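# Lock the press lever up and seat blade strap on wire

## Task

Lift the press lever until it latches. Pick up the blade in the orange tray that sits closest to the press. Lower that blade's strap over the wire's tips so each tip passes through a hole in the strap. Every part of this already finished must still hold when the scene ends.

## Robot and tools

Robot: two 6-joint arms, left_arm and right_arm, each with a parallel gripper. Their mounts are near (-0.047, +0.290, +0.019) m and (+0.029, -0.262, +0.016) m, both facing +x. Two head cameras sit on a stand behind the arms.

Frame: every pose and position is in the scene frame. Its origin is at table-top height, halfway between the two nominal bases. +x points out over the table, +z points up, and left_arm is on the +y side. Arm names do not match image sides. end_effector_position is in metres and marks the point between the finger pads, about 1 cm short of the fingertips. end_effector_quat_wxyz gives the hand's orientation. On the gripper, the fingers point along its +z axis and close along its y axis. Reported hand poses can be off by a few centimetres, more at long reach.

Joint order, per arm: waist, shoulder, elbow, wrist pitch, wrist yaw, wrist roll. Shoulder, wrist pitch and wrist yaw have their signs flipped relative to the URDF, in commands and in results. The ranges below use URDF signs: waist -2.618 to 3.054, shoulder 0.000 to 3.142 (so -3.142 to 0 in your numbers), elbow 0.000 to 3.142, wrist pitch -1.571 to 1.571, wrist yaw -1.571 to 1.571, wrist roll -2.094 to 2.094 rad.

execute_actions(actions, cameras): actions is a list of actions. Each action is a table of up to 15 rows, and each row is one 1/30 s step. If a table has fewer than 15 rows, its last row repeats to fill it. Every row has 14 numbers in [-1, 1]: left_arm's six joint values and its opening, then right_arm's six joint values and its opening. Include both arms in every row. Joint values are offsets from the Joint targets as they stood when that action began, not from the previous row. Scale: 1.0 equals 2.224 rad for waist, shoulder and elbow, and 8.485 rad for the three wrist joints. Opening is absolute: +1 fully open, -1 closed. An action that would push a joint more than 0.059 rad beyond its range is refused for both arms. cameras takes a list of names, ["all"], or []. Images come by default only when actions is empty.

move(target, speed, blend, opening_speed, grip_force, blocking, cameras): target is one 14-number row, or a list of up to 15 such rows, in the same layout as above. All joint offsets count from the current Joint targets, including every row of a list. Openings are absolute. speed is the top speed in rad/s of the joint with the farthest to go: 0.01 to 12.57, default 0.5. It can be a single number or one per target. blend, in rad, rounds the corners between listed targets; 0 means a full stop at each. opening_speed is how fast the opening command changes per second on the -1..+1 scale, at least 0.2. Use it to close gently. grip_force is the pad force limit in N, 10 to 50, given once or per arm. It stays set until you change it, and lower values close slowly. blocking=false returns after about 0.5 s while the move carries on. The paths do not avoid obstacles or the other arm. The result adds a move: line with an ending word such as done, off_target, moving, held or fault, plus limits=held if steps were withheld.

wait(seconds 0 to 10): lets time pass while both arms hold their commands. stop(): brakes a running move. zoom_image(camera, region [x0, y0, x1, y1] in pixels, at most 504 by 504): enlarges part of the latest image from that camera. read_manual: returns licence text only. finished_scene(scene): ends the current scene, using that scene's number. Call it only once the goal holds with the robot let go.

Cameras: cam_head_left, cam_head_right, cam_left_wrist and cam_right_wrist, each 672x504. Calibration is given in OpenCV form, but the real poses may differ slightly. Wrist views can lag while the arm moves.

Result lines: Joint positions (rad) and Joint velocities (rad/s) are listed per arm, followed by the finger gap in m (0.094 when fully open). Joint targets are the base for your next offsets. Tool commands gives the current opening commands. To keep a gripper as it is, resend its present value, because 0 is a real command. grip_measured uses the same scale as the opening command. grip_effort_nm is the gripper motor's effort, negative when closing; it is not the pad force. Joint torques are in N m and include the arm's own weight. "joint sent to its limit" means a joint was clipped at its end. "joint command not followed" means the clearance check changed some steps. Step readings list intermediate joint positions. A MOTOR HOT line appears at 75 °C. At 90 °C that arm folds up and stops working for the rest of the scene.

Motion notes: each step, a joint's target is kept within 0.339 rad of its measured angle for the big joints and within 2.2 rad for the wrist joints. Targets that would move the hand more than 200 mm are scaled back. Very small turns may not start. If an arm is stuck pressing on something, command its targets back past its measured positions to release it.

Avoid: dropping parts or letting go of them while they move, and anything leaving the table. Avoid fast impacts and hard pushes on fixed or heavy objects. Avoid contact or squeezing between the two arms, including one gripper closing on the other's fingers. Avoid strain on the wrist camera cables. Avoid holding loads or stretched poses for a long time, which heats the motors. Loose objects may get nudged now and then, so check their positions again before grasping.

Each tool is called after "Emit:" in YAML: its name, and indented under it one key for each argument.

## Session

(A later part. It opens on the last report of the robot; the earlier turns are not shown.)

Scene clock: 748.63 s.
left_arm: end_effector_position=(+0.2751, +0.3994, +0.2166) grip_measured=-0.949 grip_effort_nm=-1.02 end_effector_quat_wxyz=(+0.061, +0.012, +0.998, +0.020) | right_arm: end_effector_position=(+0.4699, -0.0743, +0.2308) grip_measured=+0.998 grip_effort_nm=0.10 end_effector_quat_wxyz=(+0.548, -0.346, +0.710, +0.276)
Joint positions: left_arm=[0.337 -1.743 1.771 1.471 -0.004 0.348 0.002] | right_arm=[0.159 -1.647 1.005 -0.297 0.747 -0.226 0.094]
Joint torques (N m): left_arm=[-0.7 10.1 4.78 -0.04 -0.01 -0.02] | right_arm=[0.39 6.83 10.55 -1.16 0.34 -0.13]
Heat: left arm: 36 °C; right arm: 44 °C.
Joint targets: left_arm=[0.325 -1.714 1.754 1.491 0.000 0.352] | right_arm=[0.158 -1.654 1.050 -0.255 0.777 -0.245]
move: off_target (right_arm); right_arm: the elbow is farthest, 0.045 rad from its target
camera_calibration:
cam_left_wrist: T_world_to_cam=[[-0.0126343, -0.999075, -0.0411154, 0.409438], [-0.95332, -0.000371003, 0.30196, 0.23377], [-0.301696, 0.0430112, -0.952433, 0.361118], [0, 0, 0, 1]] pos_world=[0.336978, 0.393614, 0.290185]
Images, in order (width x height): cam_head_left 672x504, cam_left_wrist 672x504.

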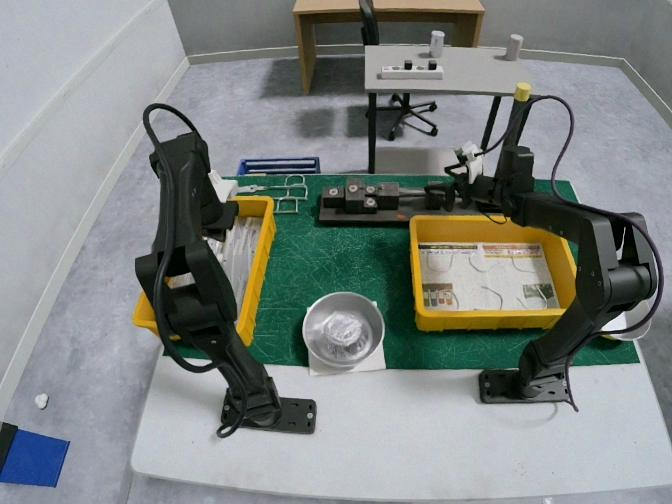

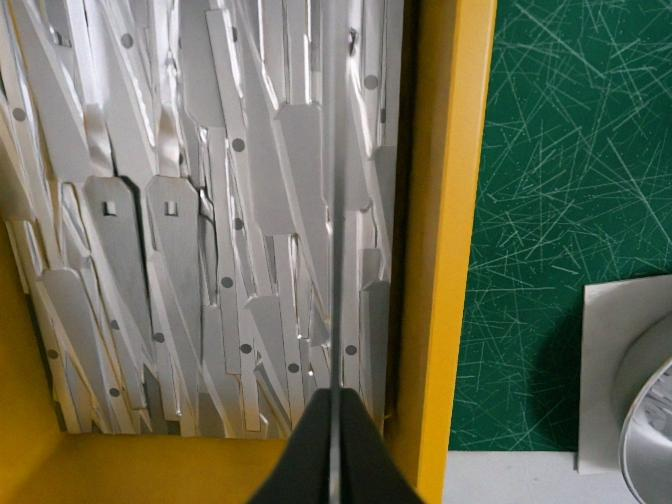

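Emit:
move:
  target: [-0.2774,0.1001,-0.4116,-0.2525,0.0358,0.1437,-1,0,0,0,0,0,0,1]
  speed: 0.7
  cameras: ["all"]

Emit:
zoom_image:
  camera: "cam_right_wrist"
  region: [100, 50, 500, 350]

Emit:
zoom_image:
  camera: "cam_head_left"
  region: [200, 100, 450, 280]

Scene clock: 757.37 s.
left_arm: end_effector_position=(+0.4275, +0.1990, +0.2688) grip_measured=-0.949 grip_effort_nm=-1.02 end_effector_quat_wxyz=(+0.464, +0.534, +0.516, +0.484) | right_arm: end_effector_position=(+0.4699, -0.0743, +0.2308) grip_measured=+0.998 grip_effort_nm=0.10 end_effector_quat_wxyz=(+0.548, -0.346, +0.710, +0.276)
Joint positions: left_arm=[-0.293 -1.537 0.858 -0.571 0.308 1.577 0.002] | right_arm=[0.159 -1.647 1.005 -0.297 0.747 -0.226 0.094]
Joint torques (N m): left_arm=[-0.43 10.48 5.72 -2.61 0.08 0] | right_arm=[0.42 6.93 10.5 -1.18 0.4 -0.13]
Heat: left arm: 35 °C; right arm: 44 °C.
Joint targets: left_arm=[-0.292 -1.491 0.839 -0.652 0.304 1.571] | right_arm=[0.158 -1.654 1.050 -0.255 0.777 -0.245]
move: off_target (left_arm, right_arm); left_arm: the wrist pitch is farthest, 0.080 rad from its target; right_arm: the elbow is farthest, 0.045 rad from its target
camera_calibration:
cam_left_wrist: T_world_to_cam=[[-0.100664, 0.0302234, -0.994461, 0.302286], [-0.415132, 0.907096, 0.0695899, 0.0150525], [0.904175, 0.419838, -0.0787655, -0.359897], [0, 0, 0, 1]] pos_world=[0.362088, 0.128308, 0.271217]
cam_right_wrist: T_world_to_cam=[[0.779445, -0.62643, 0.00707731, -0.418666], [-0.390664, -0.494859, -0.776206, 0.363966], [0.489741, 0.602245, -0.630439, 0.0515546], [0, 0, 0, 1]] pos_world=[0.443267, -0.113202, 0.317978]

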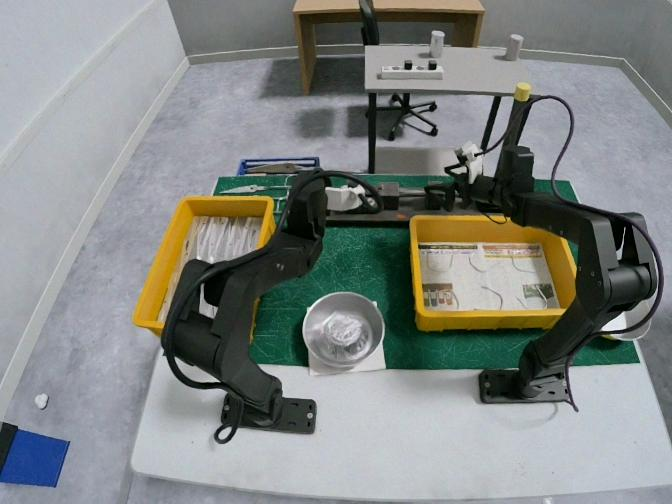

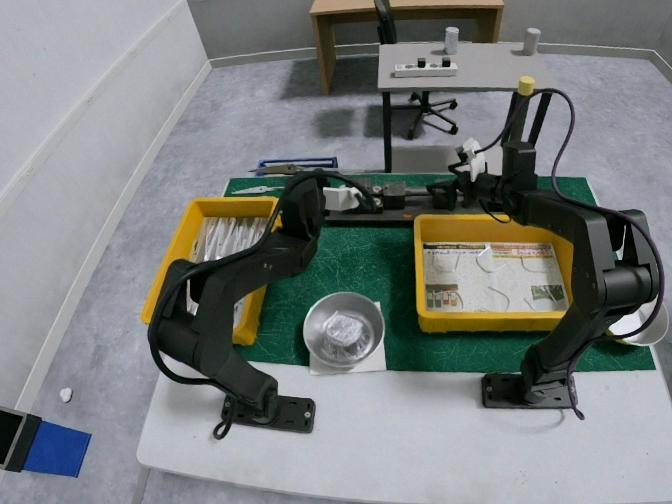

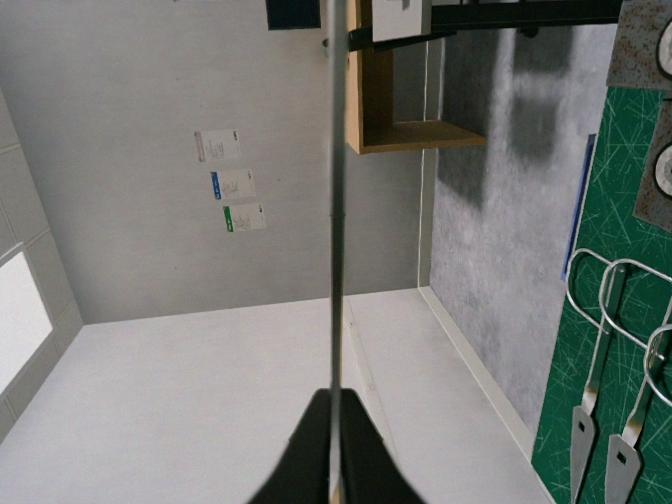

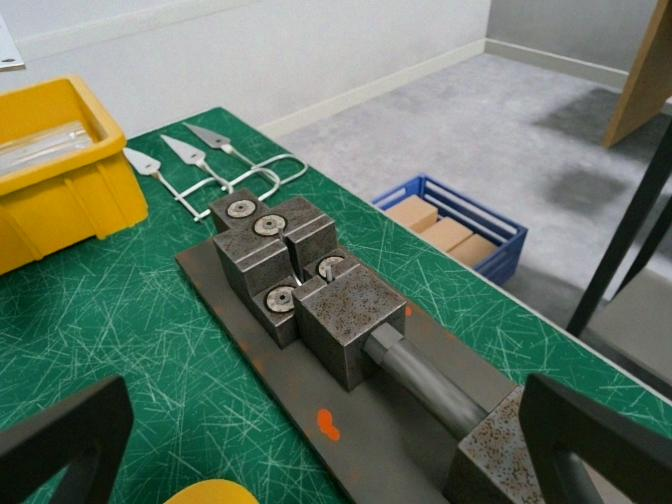

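Scaled by 1.260 from the camera's 672x504 image, which has a finer 960x720 frame.

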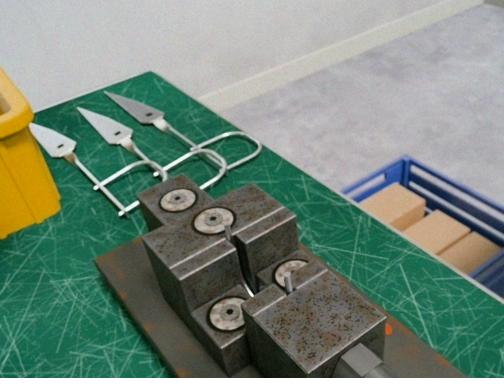

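Scaled by 2.016 from the camera's 672x504 image, which has a finer 960x720 frame.

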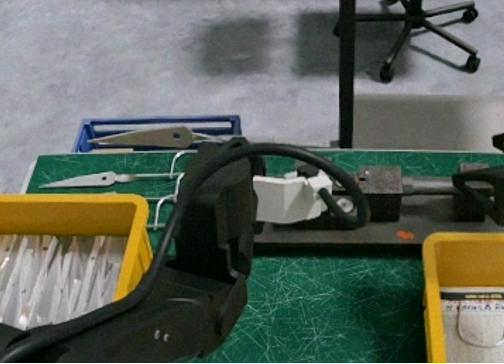

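Emit:
move:
  target:
    - [0.121,0.0068,-0.046,-0.0198,-0.0317,0,-1,0,0,0,0,0,0,-1]
    - [0.121,0.0068,-0.046,-0.0198,-0.0317,0,-1,0.1947,-0.1987,0.5,0.1234,-0.0916,0.0289,-1]
  speed: 0.6
  cameras: ["cam_head_left","cam_left_wrist","cam_right_wrist"]

Emit:
zoom_image:
  camera: "cam_right_wrist"
  region: [200, 100, 500, 325]

Scene clock: 800.80 s.
left_arm: end_effector_position=(+0.4280, +0.2876, +0.2681) grip_measured=-0.949 grip_effort_nm=-1.02 end_effector_quat_wxyz=(+0.484, +0.502, +0.511, +0.502) | right_arm: end_effector_position=(+0.5147, +0.0582, +0.2747) grip_measured=-0.989 grip_effort_nm=-0.61 end_effector_quat_wxyz=(+0.405, -0.266, +0.867, +0.119)
Joint positions: left_arm=[-0.017 -1.52 0.754 -0.738 0.056 1.578 0.002] | right_arm=[0.597 -2.076 2.119 0.742 0.001 -0.013 0.001]
Joint torques (N m): left_arm=[-0.08 9.96 5.61 -2.63 -0.16 -0.01] | right_arm=[-0.03 10.09 10.52 -1.09 -0.09 0.07]
Motor temperatures (°C): left_arm=[24 36 35 46 24 27 28] | right_arm=[26 35 44 37 28 24 27]
Heat: left arm: 46 °C; right arm: 44 °C.
Joint targets: left_arm=[-0.023 -1.476 0.736 -0.820 0.035 1.571] | right_arm=[0.591 -2.096 2.162 0.792 -0.001 0.001]
move: off_target (left_arm, right_arm); left_arm: the wrist pitch is farthest, 0.082 rad from its target; right_arm: the wrist pitch is farthest, 0.050 rad from its target
camera_calibration:
cam_left_wrist: T_world_to_cam=[[-0.026012, 0.000309701, -0.999662, 0.277031], [-0.440613, 0.89762, 0.0117432, -0.0359632], [0.89732, 0.44077, -0.0232125, -0.415497], [0, 0, 0, 1]] pos_world=[0.364194, 0.215334, 0.267714]
cam_right_wrist: T_world_to_cam=[[0.546683, -0.836531, 0.036801, -0.247062], [-0.748593, -0.507961, -0.426126, 0.569969], [0.375161, 0.205407, -0.903915, 0.134676], [0, 0, 0, 1]] pos_world=[0.511215, 0.0551839, 0.373706]
Images, in order (width x height): cam_head_left 672x504, cam_left_wrist 672x504, cam_right_wrist 672x504.

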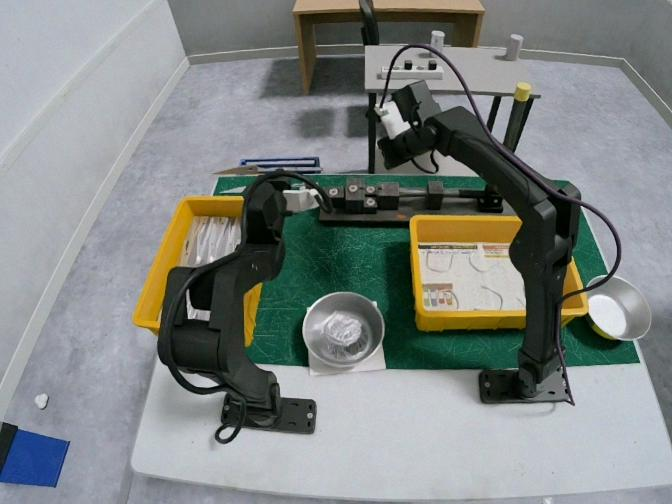

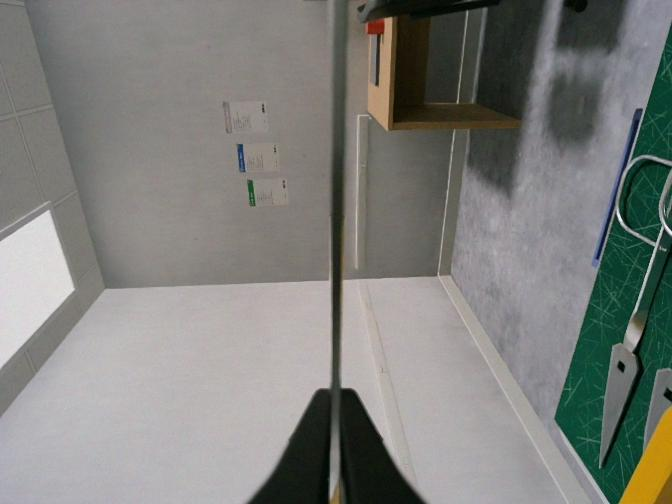

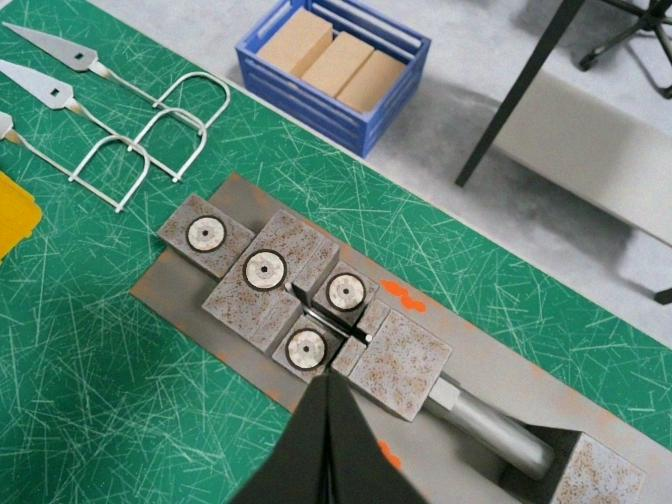

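Scaled by 1.680 from the camera's 672x504 image, which has a finer 960x720 frame.

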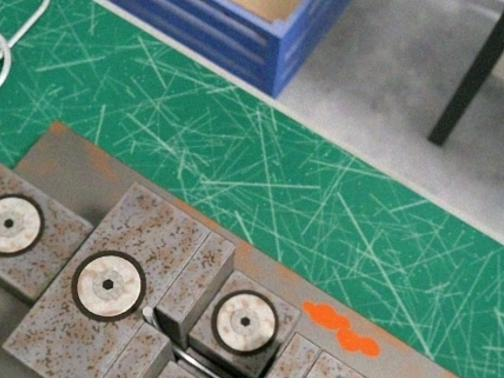

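Emit:
zoom_image:
  camera: "cam_right_wrist"
  region: [260, 260, 400, 365]

Scaled by 3.600 from the camera's 672x504 image, which has a finer 960x720 frame.

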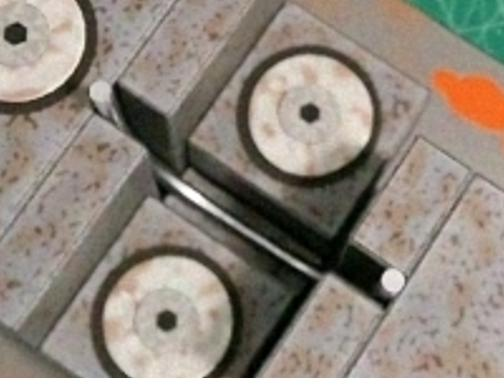

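Emit:
move:
  target: [-0.0892,-0.3687,0.2639,-0.0304,0.0233,0,-1,0,0,0,0,0,0,-1]
  speed: 0.5
  cameras: ["all"]

Emit:
zoom_image:
  camera: "cam_right_wrist"
  region: [200, 180, 410, 360]

Scene clock: 842.27 s.
left_arm: end_effector_position=(+0.5653, +0.1874, +0.1626) grip_measured=-0.949 grip_effort_nm=-1.02 end_effector_quat_wxyz=(+0.492, +0.508, +0.502, +0.498) | right_arm: end_effector_position=(+0.5145, +0.0580, +0.2744) grip_measured=-0.989 grip_effort_nm=-0.61 end_effector_quat_wxyz=(+0.404, -0.266, +0.867, +0.119)
Joint positions: left_arm=[-0.224 -2.27 1.277 -0.973 0.237 1.578 0.002] | right_arm=[0.597 -2.076 2.119 0.743 0.001 -0.013 0.001]
Joint torques (N m): left_arm=[-0.28 10.59 10.5 -2.83 0.1 -0.02] | right_arm=[-0.24 10.04 10.48 -1.05 -0.07 0.07]
Heat: left arm: 47 °C; right arm: 41 °C.
Joint targets: left_arm=[-0.221 -2.296 1.323 -1.078 0.232 1.571] | right_arm=[0.591 -2.096 2.162 0.792 -0.001 0.001]
move: off_target (left_arm, right_arm); left_arm: the wrist pitch is farthest, 0.105 rad from its target; right_arm: the wrist pitch is farthest, 0.049 rad from its target
camera_calibration:
cam_left_wrist: T_world_to_cam=[[-0.0178109, 0.00424485, -0.999832, 0.169792], [-0.417114, 0.908784, 0.0112887, 0.100396], [0.90868, 0.417245, -0.0144157, -0.500461], [0, 0, 0, 1]] pos_world=[0.49966, 0.116856, 0.161416]
cam_right_wrist: T_world_to_cam=[[0.546687, -0.836525, 0.0368543, -0.247102], [-0.749134, -0.50829, -0.424782, 0.569511], [0.374074, 0.204614, -0.904545, 0.135296], [0, 0, 0, 1]] pos_world=[0.511117, 0.0550855, 0.373406]

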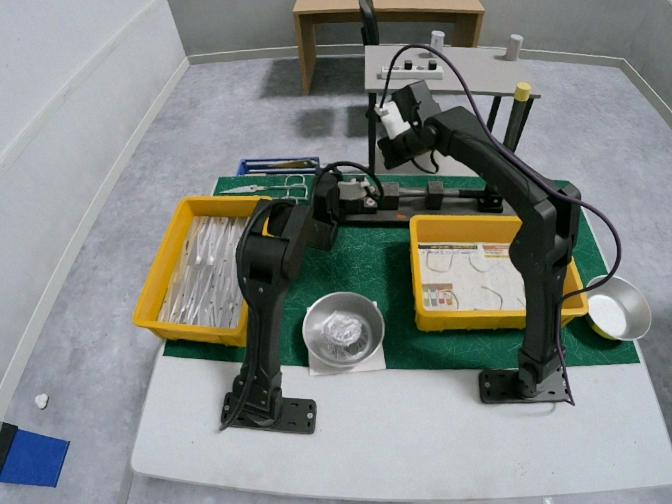

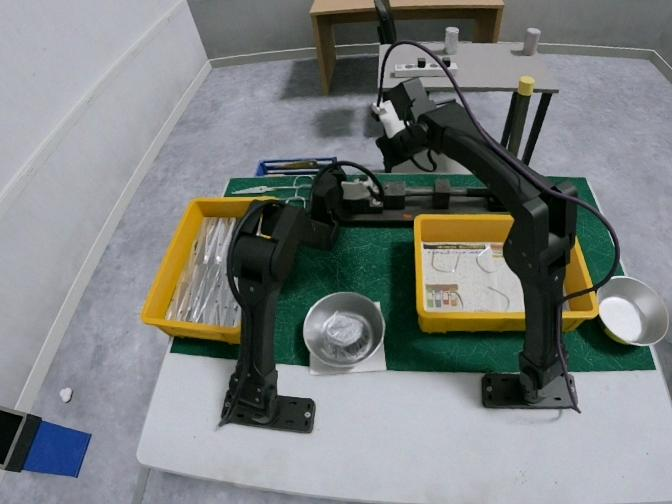

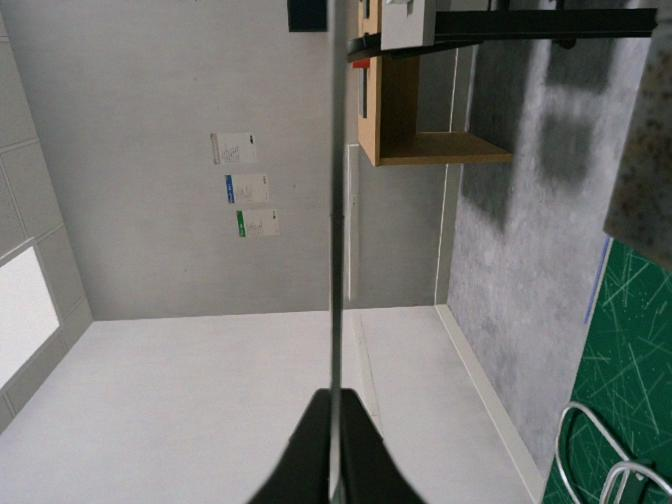

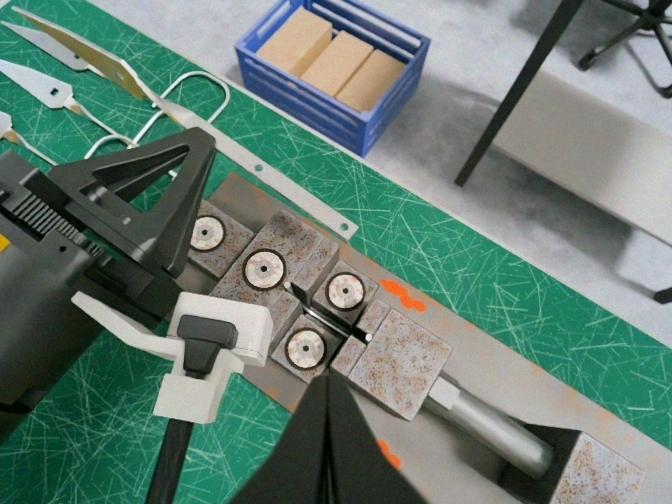

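Scaled by 2.400 from the camera's 672x504 image, which has a finer 960x720 frame.

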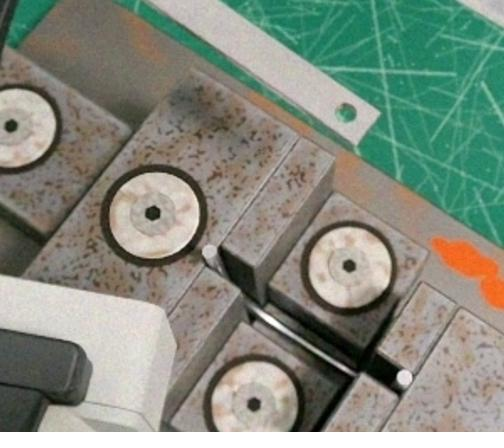

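Emit:
zoom_image:
  camera: "cam_right_wrist"
  region: [230, 145, 380, 257]

Scaled by 3.360 from the camera's 672x504 image, which has a finer 960x720 frame.

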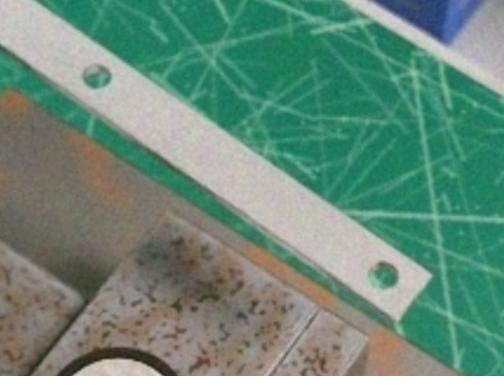

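Emit:
move:
  target: [-0.0646,-0.0288,-0.0472,-0.0223,0.026,0,-1,0,0,0,0,0,0,-1]
  speed: 0.3
  cameras: ["all"]

Emit:
zoom_image:
  camera: "cam_right_wrist"
  region: [230, 225, 410, 360]

Emit:
zoom_image:
  camera: "cam_head_left"
  region: [200, 160, 430, 390]

Scene clock: 973.67 s.
left_arm: end_effector_position=(+0.5383, +0.1418, +0.1445) grip_measured=-0.949 grip_effort_nm=-1.02 end_effector_quat_wxyz=(+0.488, +0.474, +0.513, +0.523) | right_arm: end_effector_position=(+0.5145, +0.0580, +0.2744) grip_measured=-0.989 grip_effort_nm=-0.61 end_effector_quat_wxyz=(+0.404, -0.266, +0.867, +0.119)
Joint positions: left_arm=[-0.37 -2.33 1.231 -1.125 0.457 1.578 0.002] | right_arm=[0.597 -2.076 2.119 0.743 0.001 -0.013 0.001]
Joint torques (N m): left_arm=[0.03 10.22 4.63 -3.13 0.07 -0.01] | right_arm=[-0.14 10.04 10.52 -1.07 -0.05 0.06]
Motor temperatures (°C): left_arm=[24 35 40 70 24 27 29] | right_arm=[26 41 42 34 28 24 27]
Heat: left arm: 70 °C; right arm: 42 °C.
Joint targets: left_arm=[-0.365 -2.360 1.218 -1.267 0.453 1.571] | right_arm=[0.591 -2.096 2.162 0.792 -0.001 0.001]
move: off_target (left_arm, right_arm); left_arm: the wrist pitch is farthest, 0.142 rad from its target; right_arm: the wrist pitch is farthest, 0.049 rad from its target
camera_calibration:
cam_left_wrist: T_world_to_cam=[[0.0258154, -0.00998874, -0.999617, 0.129933], [-0.482618, 0.875574, -0.021213, 0.175454], [0.87545, 0.482981, 0.0177826, -0.453246], [0, 0, 0, 1]] pos_world=[0.478117, 0.0665841, 0.141665]
cam_right_wrist: T_world_to_cam=[[0.546687, -0.836525, 0.0368543, -0.247102], [-0.749134, -0.50829, -0.424782, 0.569511], [0.374074, 0.204614, -0.904545, 0.135296], [0, 0, 0, 1]] pos_world=[0.511117, 0.0550855, 0.373406]

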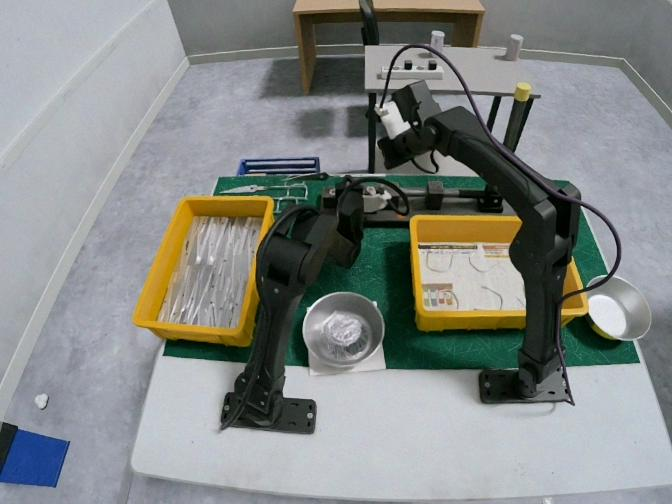

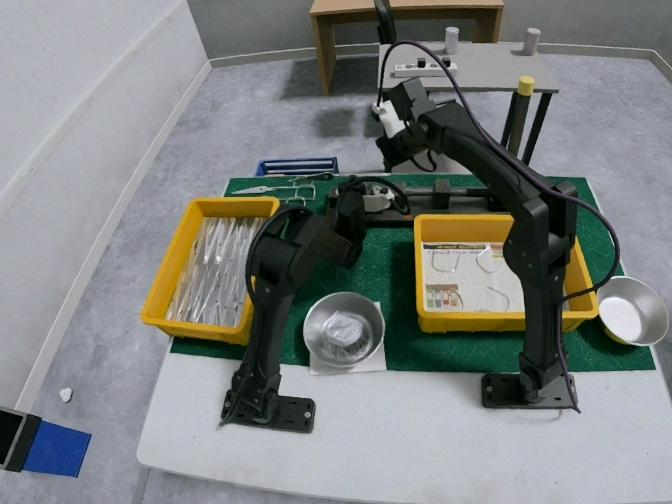

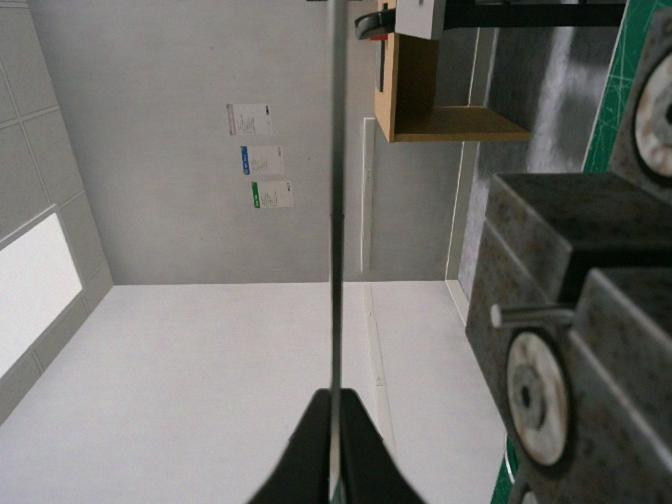

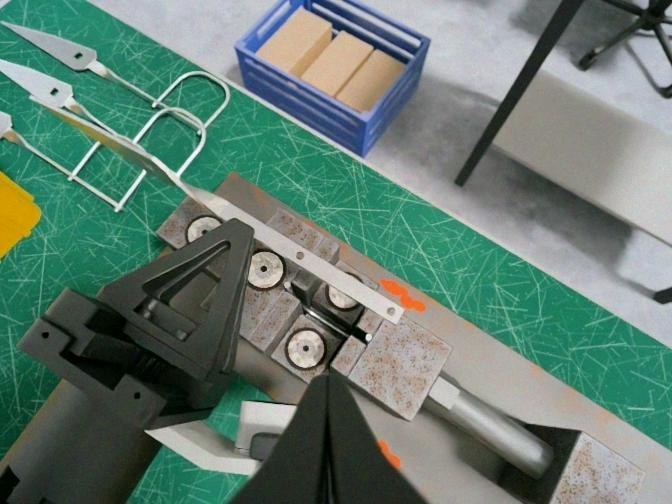

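Scaled by 2.800 from the camera's 672x504 image, which has a finer 960x720 frame.

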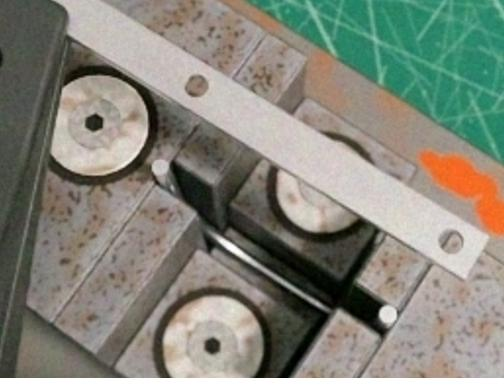

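Scaled by 2.191 from the camera's 672x504 image, which has a finer 960x720 frame.

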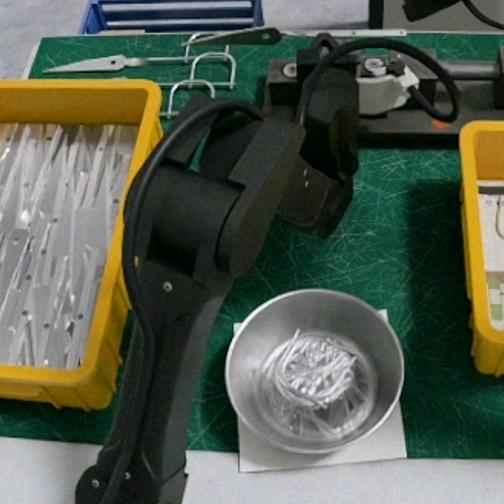

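Emit:
move:
  target: [0.0029,-0.0054,-0.0274,-0.0057,-0.0025,0,-1,0,0,0,0,0,0,-1]
  speed: 0.3
  cameras: ["cam_right_wrist","cam_left_wrist"]

Emit:
zoom_image:
  camera: "cam_right_wrist"
  region: [230, 225, 410, 360]

Scene clock: 1008.57 s.
left_arm: end_effector_position=(+0.5274, +0.1451, +0.1223) grip_measured=-0.949 grip_effort_nm=-1.02 end_effector_quat_wxyz=(+0.476, +0.490, +0.517, +0.517) | right_arm: end_effector_position=(+0.5145, +0.0580, +0.2744) grip_measured=-0.989 grip_effort_nm=-0.61 end_effector_quat_wxyz=(+0.404, -0.266, +0.867, +0.119)
Joint positions: left_arm=[-0.37 -2.339 1.171 -1.153 0.45 1.578 0.002] | right_arm=[0.597 -2.076 2.119 0.743 0.001 -0.013 0.001]
Joint torques (N m): left_arm=[0.68 9.88 4.26 -3.35 -0.11 -0.01] | right_arm=[-0.05 9.94 10.54 -1.09 -0.06 0.11]
Motor temperatures (°C): left_arm=[24 39 36 74 24 27 30] | right_arm=[26 42 42 34 27 24 27]
Heat: left arm: 74 °C; right arm: 42 °C.
Joint targets: left_arm=[-0.358 -2.372 1.157 -1.315 0.432 1.571] | right_arm=[0.591 -2.096 2.162 0.792 -0.001 0.001]
move: off_target (left_arm, right_arm); left_arm: the wrist pitch is farthest, 0.163 rad from its target; right_arm: the wrist pitch is farthest, 0.049 rad from its target
camera_calibration:
cam_left_wrist: T_world_to_cam=[[-0.0126182, 0.00537824, -0.999906, 0.126117], [-0.477453, 0.878592, 0.0107509, 0.15977], [0.878567, 0.477543, -0.00851836, -0.442622], [0, 0, 0, 1]] pos_world=[0.466747, 0.0703204, 0.120617]
cam_right_wrist: T_world_to_cam=[[0.546687, -0.836525, 0.0368543, -0.247102], [-0.749134, -0.50829, -0.424782, 0.569511], [0.374074, 0.204614, -0.904545, 0.135296], [0, 0, 0, 1]] pos_world=[0.511117, 0.0550855, 0.373406]
Images, in order (width x height): cam_left_wrist 672x504, cam_right_wrist 672x504.

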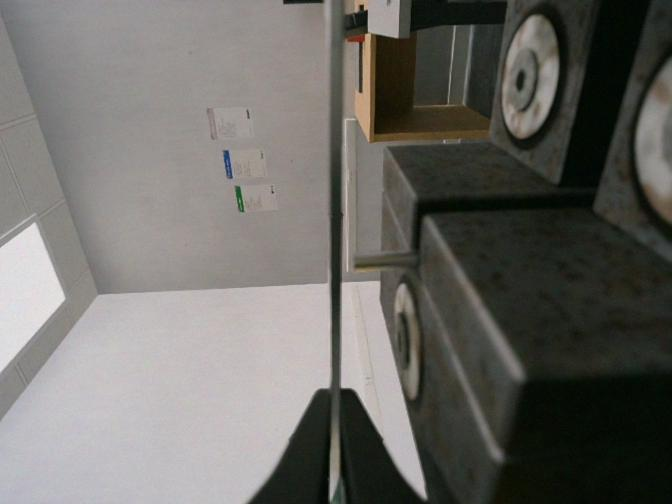

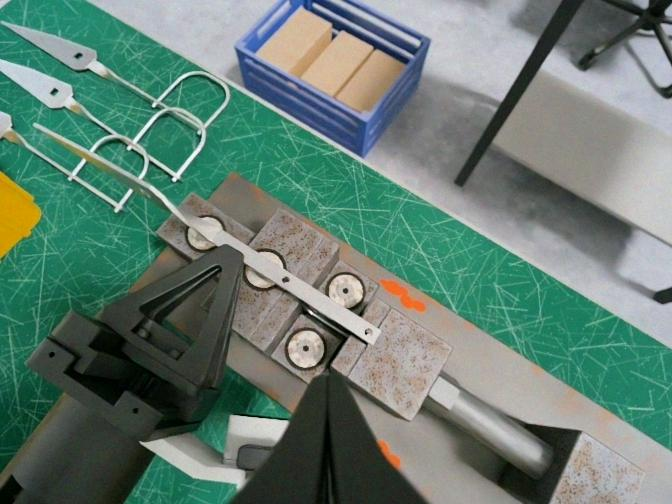

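Scaled by 2.800 from the camera's 672x504 image, which has a finer 960x720 frame.

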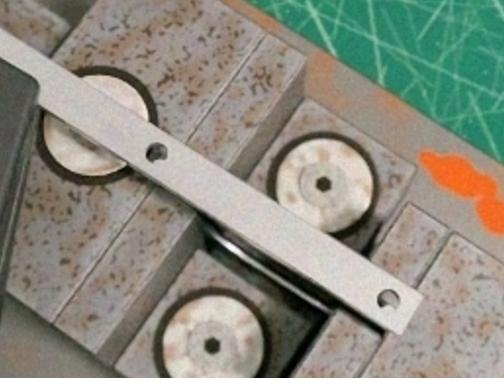

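Emit:
move:
  target: [-0.0024,-0.0042,0.0003,-0.0010,-0.0003,0,-1,0,0,0,0,0,0,-1]
  speed: 0.2
  cameras: ["cam_right_wrist","cam_left_wrist"]

Emit:
zoom_image:
  camera: "cam_right_wrist"
  region: [260, 255, 400, 360]

Scene clock: 1030.13 s.
left_arm: end_effector_position=(+0.5274, +0.1446, +0.1218) grip_measured=-0.949 grip_effort_nm=-1.02 end_effector_quat_wxyz=(+0.478, +0.489, +0.516, +0.516) | right_arm: end_effector_position=(+0.5145, +0.0580, +0.2744) grip_measured=-0.989 grip_effort_nm=-0.61 end_effector_quat_wxyz=(+0.404, -0.266, +0.867, +0.119)
Joint positions: left_arm=[-0.37 -2.344 1.171 -1.162 0.447 1.578 0.002] | right_arm=[0.597 -2.076 2.119 0.743 0.001 -0.013 0.001]
Joint torques (N m): left_arm=[0.13 9.5 4.25 -3.34 -0.12 -0.02] | right_arm=[-0.1 10.1 10.48 -1.07 -0.05 0.09]
Motor temperatures (°C): left_arm=[24 39 36 82 24 27 30] | right_arm=[26 42 42 34 27 24 27]
Heat: left arm: 82 °C; right arm: 42 °C. Fold the left arm in close to its base, or ease its load, before you think long.
Joint targets: left_arm=[-0.364 -2.382 1.158 -1.324 0.429 1.571] | right_arm=[0.591 -2.096 2.162 0.792 -0.001 0.001]
MOTOR HOT: the wrist pitch of the left arm reports 82 °C; the controller's stop level is 90 °C. To cool a motor, set the load down, stop pushing, or move to a pose that needs little force.
move: off_target (left_arm, right_arm); left_arm: the wrist pitch is farthest, 0.162 rad from its target; right_arm: the wrist pitch is farthest, 0.049 rad from its target
camera_calibration:
cam_left_wrist: T_world_to_cam=[[-0.00839813, 0.00368779, -0.999958, 0.123665], [-0.474806, 0.880061, 0.00723327, 0.159078], [0.880051, 0.474846, -0.00563988, -0.443034], [0, 0, 0, 1]] pos_world=[0.466462, 0.0699187, 0.120011]
cam_right_wrist: T_world_to_cam=[[0.546687, -0.836525, 0.0368543, -0.247102], [-0.749134, -0.50829, -0.424782, 0.569511], [0.374074, 0.204614, -0.904545, 0.135296], [0, 0, 0, 1]] pos_world=[0.511117, 0.0550855, 0.373406]
Images, in order (width x height): cam_left_wrist 672x504, cam_right_wrist 672x504.

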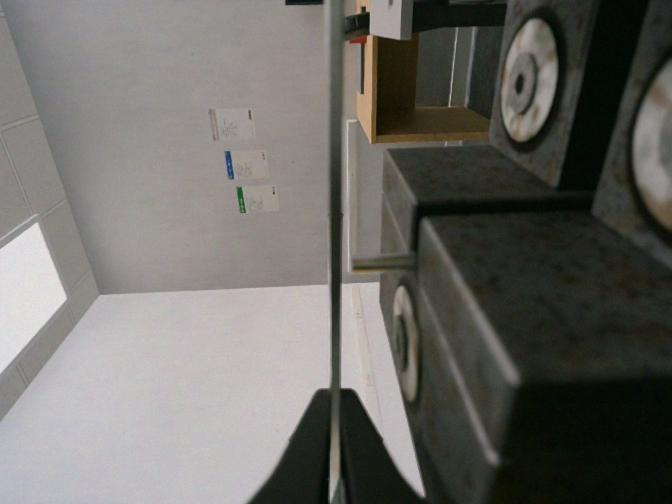

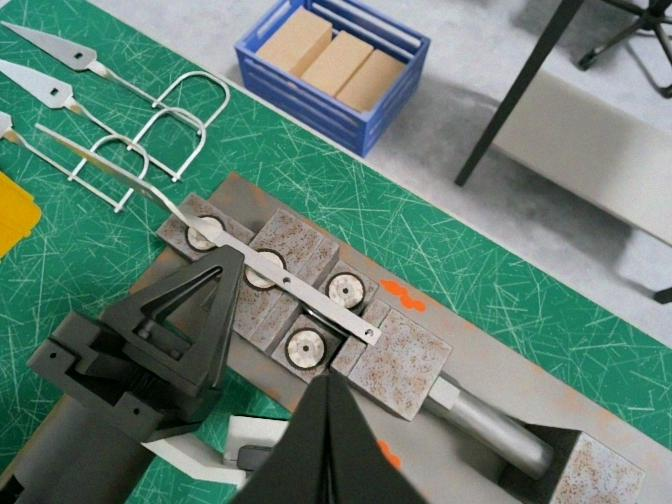

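Scaled by 3.600 from the camera's 672x504 image, which has a finer 960x720 frame.

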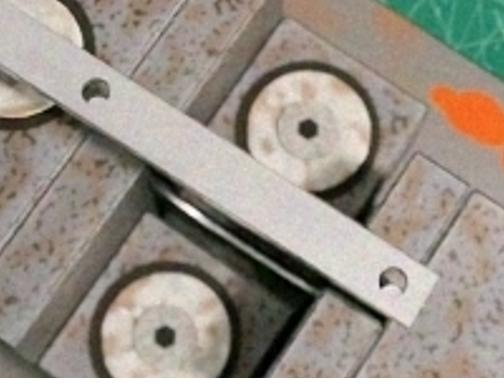

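Emit:
move:
  target:
    - [0,0.1268,0.0189,0.0146,0,0,-1,0,0,0,0,0,0,-1]
    - [0.1533,0.3004,0.268,0.3318,-0.0464,0,-1,0,0,0,0,0,0,-1]
  speed: [0.4,1.0]
  blend: [0.1,0]

Scene clock: 1042.23 s.
left_arm: end_effector_position=(+0.2821, +0.2861, +0.1986) grip_measured=-0.949 grip_effort_nm=-1.02 end_effector_quat_wxyz=(+0.008, +0.718, +0.695, +0.036) | right_arm: end_effector_position=(+0.5145, +0.0580, +0.2744) grip_measured=-0.989 grip_effort_nm=-0.61 end_effector_quat_wxyz=(+0.404, -0.266, +0.867, +0.119)
Joint positions: left_arm=[-0.026 -1.75 1.713 1.472 0.041 1.566 0.002] | right_arm=[0.597 -2.076 2.119 0.743 0.001 -0.013 0.001]
Joint torques (N m): left_arm=[0.47 10.74 9.92 0.08 -0.06 -0.01] | right_arm=[-0.12 9.98 10.52 -1.07 -0.06 0.02]
Motor temperatures (°C): left_arm=[24 39 36 74 24 27 30] | right_arm=[26 42 42 34 27 24 27]
Heat: left arm: 74 °C; right arm: 42 °C. Fold the left arm in close to its base, or ease its load, before you think long.
Joint targets: left_arm=[-0.023 -1.713 1.754 1.491 0.035 1.571] | right_arm=[0.591 -2.096 2.162 0.792 -0.001 0.001]
MOTOR HOT: still on. The wrist pitch of the left arm reports 74 °C.
move: off_target (left_arm, right_arm); left_arm: the elbow is farthest, 0.041 rad from its target; right_arm: the wrist pitch is farthest, 0.049 rad from its target

Emit:
wait:
  seconds: 10

Scene clock: 1085.23 s.
left_arm: end_effector_position=(+0.2817, +0.2861, +0.1986) grip_measured=-0.949 grip_effort_nm=-1.02 end_effector_quat_wxyz=(+0.007, +0.718, +0.695, +0.035) | right_arm: end_effector_position=(+0.5145, +0.0580, +0.2744) grip_measured=-0.989 grip_effort_nm=-0.61 end_effector_quat_wxyz=(+0.404, -0.266, +0.867, +0.119)
Joint positions: left_arm=[-0.026 -1.75 1.713 1.474 0.041 1.566 0.002] | right_arm=[0.597 -2.076 2.119 0.743 0.001 -0.013 0.001]
Joint torques (N m): left_arm=[0.46 10.76 9.99 0.07 -0.06 0] | right_arm=[-0.18 9.84 10.4 -1.08 -0.04 0.05]
Motor temperatures (°C): left_arm=[24 40 37 56 24 27 30] | right_arm=[26 42 42 34 27 24 27]
Heat: left arm: 56 °C; right arm: 42 °C.
Joint targets: left_arm=[-0.023 -1.713 1.754 1.491 0.035 1.571] | right_arm=[0.591 -2.096 2.162 0.792 -0.001 0.001]
Tool commands: left_gripper/opening=-1.0 right_gripper/opening=-1.0
MOTOR HOT: cleared for the motors of the left arm.
wait: 10.00 s; at rest from the start

Emit:
wait:
  seconds: 10

Emit:
wait:
  seconds: 10

Emit:
move:
  target:
    - [-0.1425,-0.174,-0.2491,-0.323,0.0442,0,-1,0,0,0,0,0,0,-1]
    - [-0.1545,-0.2965,-0.272,-0.3329,0.0468,0,-1,0,0,0,0,0,0,-1]
  speed: [1.2,0.25]
  blend: [0.03,0]
  cameras: ["cam_right_wrist","cam_left_wrist"]

Emit:
zoom_image:
  camera: "cam_right_wrist"
  region: [260, 255, 400, 360]

Emit:
zoom_image:
  camera: "cam_left_wrist"
  region: [300, 160, 440, 300]

Scene clock: 1108.53 s.
left_arm: end_effector_position=(+0.2817, +0.2861, +0.1986) grip_measured=-0.949 grip_effort_nm=-1.02 end_effector_quat_wxyz=(+0.007, +0.718, +0.695, +0.035) | right_arm: end_effector_position=(+0.5145, +0.0580, +0.2744) grip_measured=-0.989 grip_effort_nm=-0.60 end_effector_quat_wxyz=(+0.404, -0.266, +0.867, +0.119)
Joint positions: left_arm=[-0.026 -1.75 1.713 1.474 0.041 1.566 0.002] | right_arm=[0.597 -2.076 2.119 0.743 0.001 -0.013 0.001]
Joint torques (N m): left_arm=[0.5 10.74 9.98 0.08 -0.06 -0.01] | right_arm=[-0.23 9.96 10.32 -1.08 -0.02 0.05]
Heat: left arm: 52 °C; right arm: 42 °C.
Joint targets: left_arm=[-0.023 -1.713 1.754 1.491 0.035 1.571] | right_arm=[0.591 -2.096 2.162 0.792 -0.001 0.001]
Tool commands: left_gripper/opening=-1.0 right_gripper/opening=-1.0
wait: 10.00 s; at rest from the start

Scene clock: 1118.53 s.
left_arm: end_effector_position=(+0.2817, +0.2861, +0.1986) grip_measured=-0.949 grip_effort_nm=-1.02 end_effector_quat_wxyz=(+0.007, +0.718, +0.695, +0.035) | right_arm: end_effector_position=(+0.5145, +0.0580, +0.2744) grip_measured=-0.989 grip_effort_nm=-0.61 end_effector_quat_wxyz=(+0.404, -0.266, +0.867, +0.119)
Joint positions: left_arm=[-0.026 -1.75 1.713 1.474 0.041 1.566 0.002] | right_arm=[0.597 -2.076 2.119 0.743 0.001 -0.013 0.001]
Joint velocities: left_arm=[within noise] | right_arm=[-0.012 0.007 -0.022 -0.007 0.168 -0.022 0]
Joint torques (N m): left_arm=[0.49 10.76 9.96 0.08 -0.06 0] | right_arm=[-0.25 10.06 10.41 -1.04 -0.03 0.08]
Motor temperatures (°C): left_arm=[24 40 38 51 24 27 30] | right_arm=[26 42 42 33 27 24 28]
Heat: left arm: 51 °C; right arm: 42 °C.
Joint targets: left_arm=[-0.023 -1.713 1.754 1.491 0.035 1.571] | right_arm=[0.591 -2.096 2.162 0.792 -0.001 0.001]
Tool commands: left_gripper/opening=-1.0 right_gripper/opening=-1.0
wait: 10.00 s; at rest by 0.17 s

Scene clock: 1122.50 s.
left_arm: end_effector_position=(+0.5280, +0.1521, +0.1206) grip_measured=-0.949 grip_effort_nm=-1.02 end_effector_quat_wxyz=(+0.476, +0.488, +0.517, +0.517) | right_arm: end_effector_position=(+0.5145, +0.0580, +0.2744) grip_measured=-0.989 grip_effort_nm=-0.61 end_effector_quat_wxyz=(+0.404, -0.266, +0.867, +0.119)
Joint positions: left_arm=[-0.355 -2.343 1.162 -1.168 0.437 1.578 0.002] | right_arm=[0.597 -2.076 2.119 0.743 0.001 -0.013 0.001]
Joint torques (N m): left_arm=[-0.66 10 4.25 -3.37 0.06 -0.01] | right_arm=[-0.18 9.92 10.55 -1.04 -0.08 0.07]
Heat: left arm: 53 °C; right arm: 42 °C.
Joint targets: left_arm=[-0.366 -2.373 1.149 -1.333 0.433 1.571] | right_arm=[0.591 -2.096 2.162 0.792 -0.001 0.001]
move: off_target (left_arm, right_arm); left_arm: the wrist pitch is farthest, 0.166 rad from its target; right_arm: the wrist pitch is farthest, 0.049 rad from its target
camera_calibration:
cam_left_wrist: T_world_to_cam=[[-0.0099044, 0.00409668, -0.999943, 0.123219], [-0.478798, 0.877886, 0.00833909, 0.155035], [0.877869, 0.478853, -0.00673345, -0.446535], [0, 0, 0, 1]] pos_world=[0.46745, 0.0772168, 0.118913]
cam_right_wrist: T_world_to_cam=[[0.546687, -0.836525, 0.0368543, -0.247102], [-0.749134, -0.50829, -0.424782, 0.569511], [0.374074, 0.204614, -0.904545, 0.135296], [0, 0, 0, 1]] pos_world=[0.511117, 0.0550855, 0.373406]
Images, in order (width x height): cam_left_wrist 672x504, cam_right_wrist 672x504.

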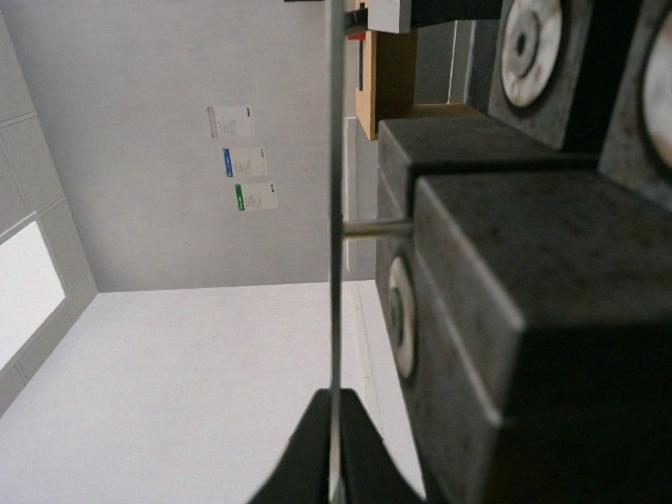

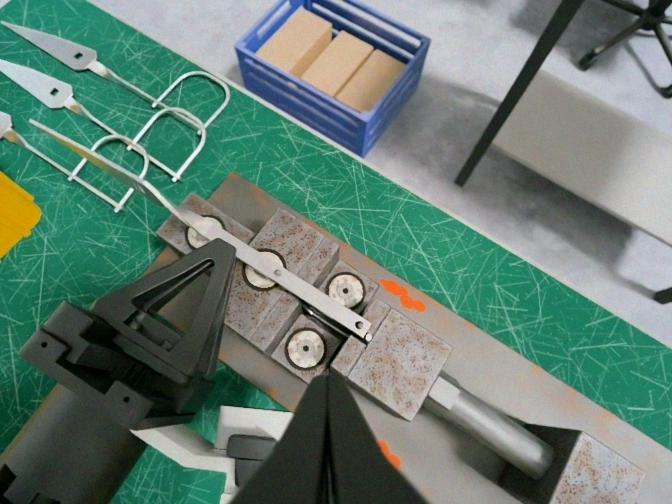

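Scaled by 3.600 from the camera's 672x504 image, which has a finer 960x720 frame.

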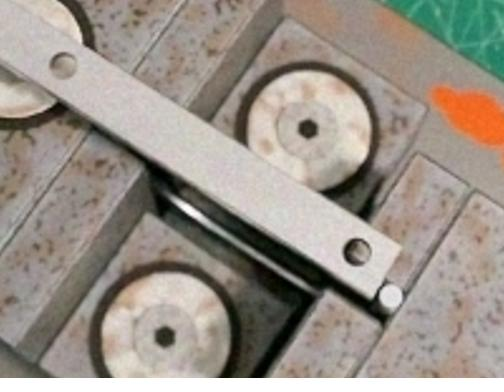

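Scaled by 3.600 from the camera's 672x504 image, which has a finer 960x720 frame.

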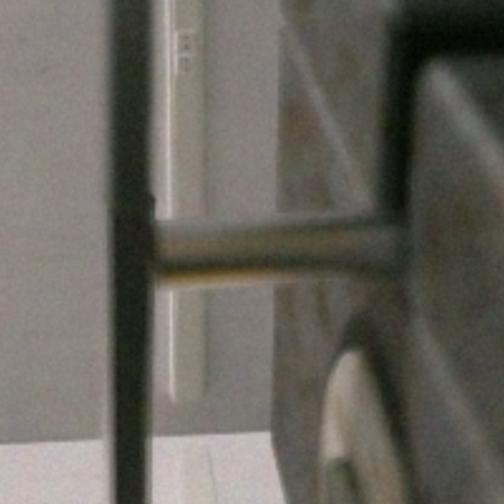

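Emit:
move:
  target: [-0.0093,0.0054,0,0,0.0025,0,-1,0,0,0,0,0,0,-1]
  speed: 0.1
  cameras: ["cam_right_wrist","cam_left_wrist"]

Emit:
zoom_image:
  camera: "cam_right_wrist"
  region: [260, 255, 400, 360]

Emit:
zoom_image:
  camera: "cam_left_wrist"
  region: [300, 160, 440, 300]

Scene clock: 1150.63 s.
left_arm: end_effector_position=(+0.5258, +0.1509, +0.1206) grip_measured=-0.949 grip_effort_nm=-1.02 end_effector_quat_wxyz=(+0.471, +0.483, +0.522, +0.522) | right_arm: end_effector_position=(+0.5145, +0.0580, +0.2744) grip_measured=-0.989 grip_effort_nm=-0.61 end_effector_quat_wxyz=(+0.404, -0.266, +0.867, +0.119)
Joint positions: left_arm=[-0.367 -2.343 1.162 -1.168 0.469 1.578 0.002] | right_arm=[0.597 -2.076 2.119 0.743 0.001 -0.013 0.001]
Joint torques (N m): left_arm=[-1.37 10.89 4.25 -3.38 -0.09 -0.01] | right_arm=[-0.2 10.09 10.55 -1.04 -0.06 0.07]
Motor temperatures (°C): left_arm=[24 36 35 68 24 27 30] | right_arm=[26 42 42 33 27 24 28]
Heat: left arm: 68 °C; right arm: 42 °C.
Joint targets: left_arm=[-0.387 -2.361 1.149 -1.333 0.454 1.571] | right_arm=[0.591 -2.096 2.162 0.792 -0.001 0.001]
move: off_target (left_arm, right_arm); left_arm: the wrist pitch is farthest, 0.165 rad from its target; right_arm: the wrist pitch is farthest, 0.049 rad from its target
camera_calibration:
cam_left_wrist: T_world_to_cam=[[-0.00982128, 0.00422066, -0.999943, 0.123074], [-0.496224, 0.868152, 0.00853823, 0.165639], [0.868139, 0.49628, -0.00643197, -0.441532], [0, 0, 0, 1]] pos_world=[0.466714, 0.0748041, 0.118813]
cam_right_wrist: T_world_to_cam=[[0.546687, -0.836525, 0.0368543, -0.247102], [-0.749134, -0.50829, -0.424782, 0.569511], [0.374074, 0.204614, -0.904545, 0.135296], [0, 0, 0, 1]] pos_world=[0.511117, 0.0550855, 0.373406]
Images, in order (width x height): cam_left_wrist 672x504, cam_right_wrist 672x504.

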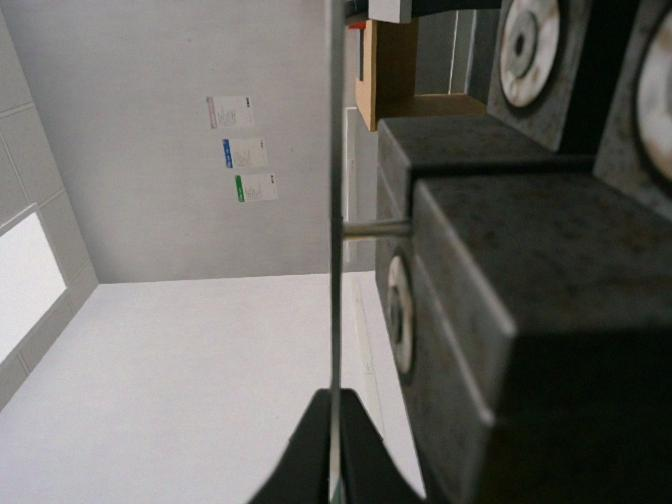

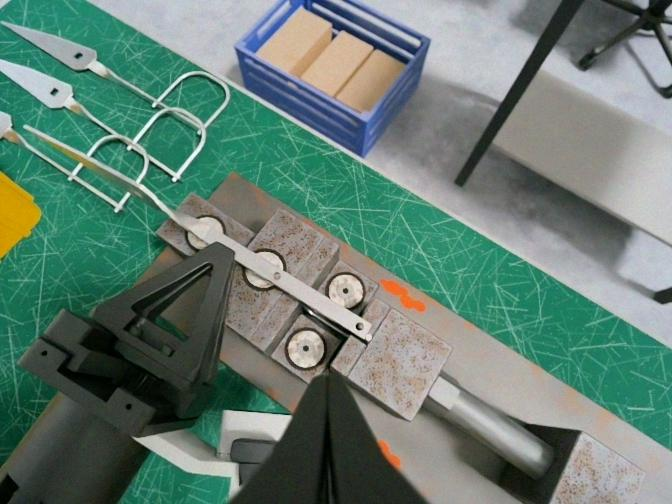

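Scaled by 3.600 from the camera's 672x504 image, which has a finer 960x720 frame.

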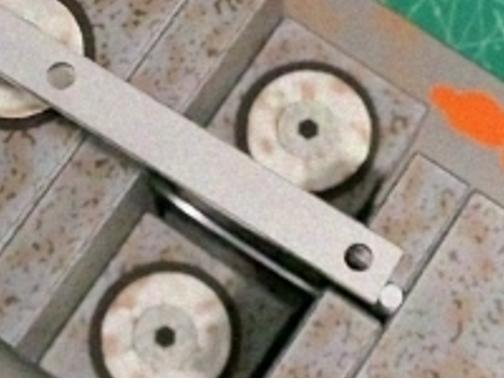

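Scaled by 3.600 from the camera's 672x504 image, which has a finer 960x720 frame.

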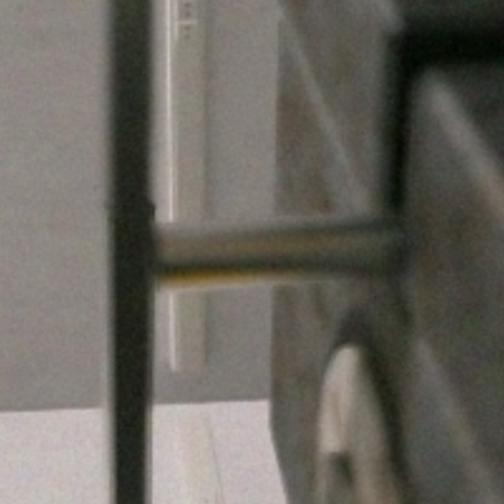

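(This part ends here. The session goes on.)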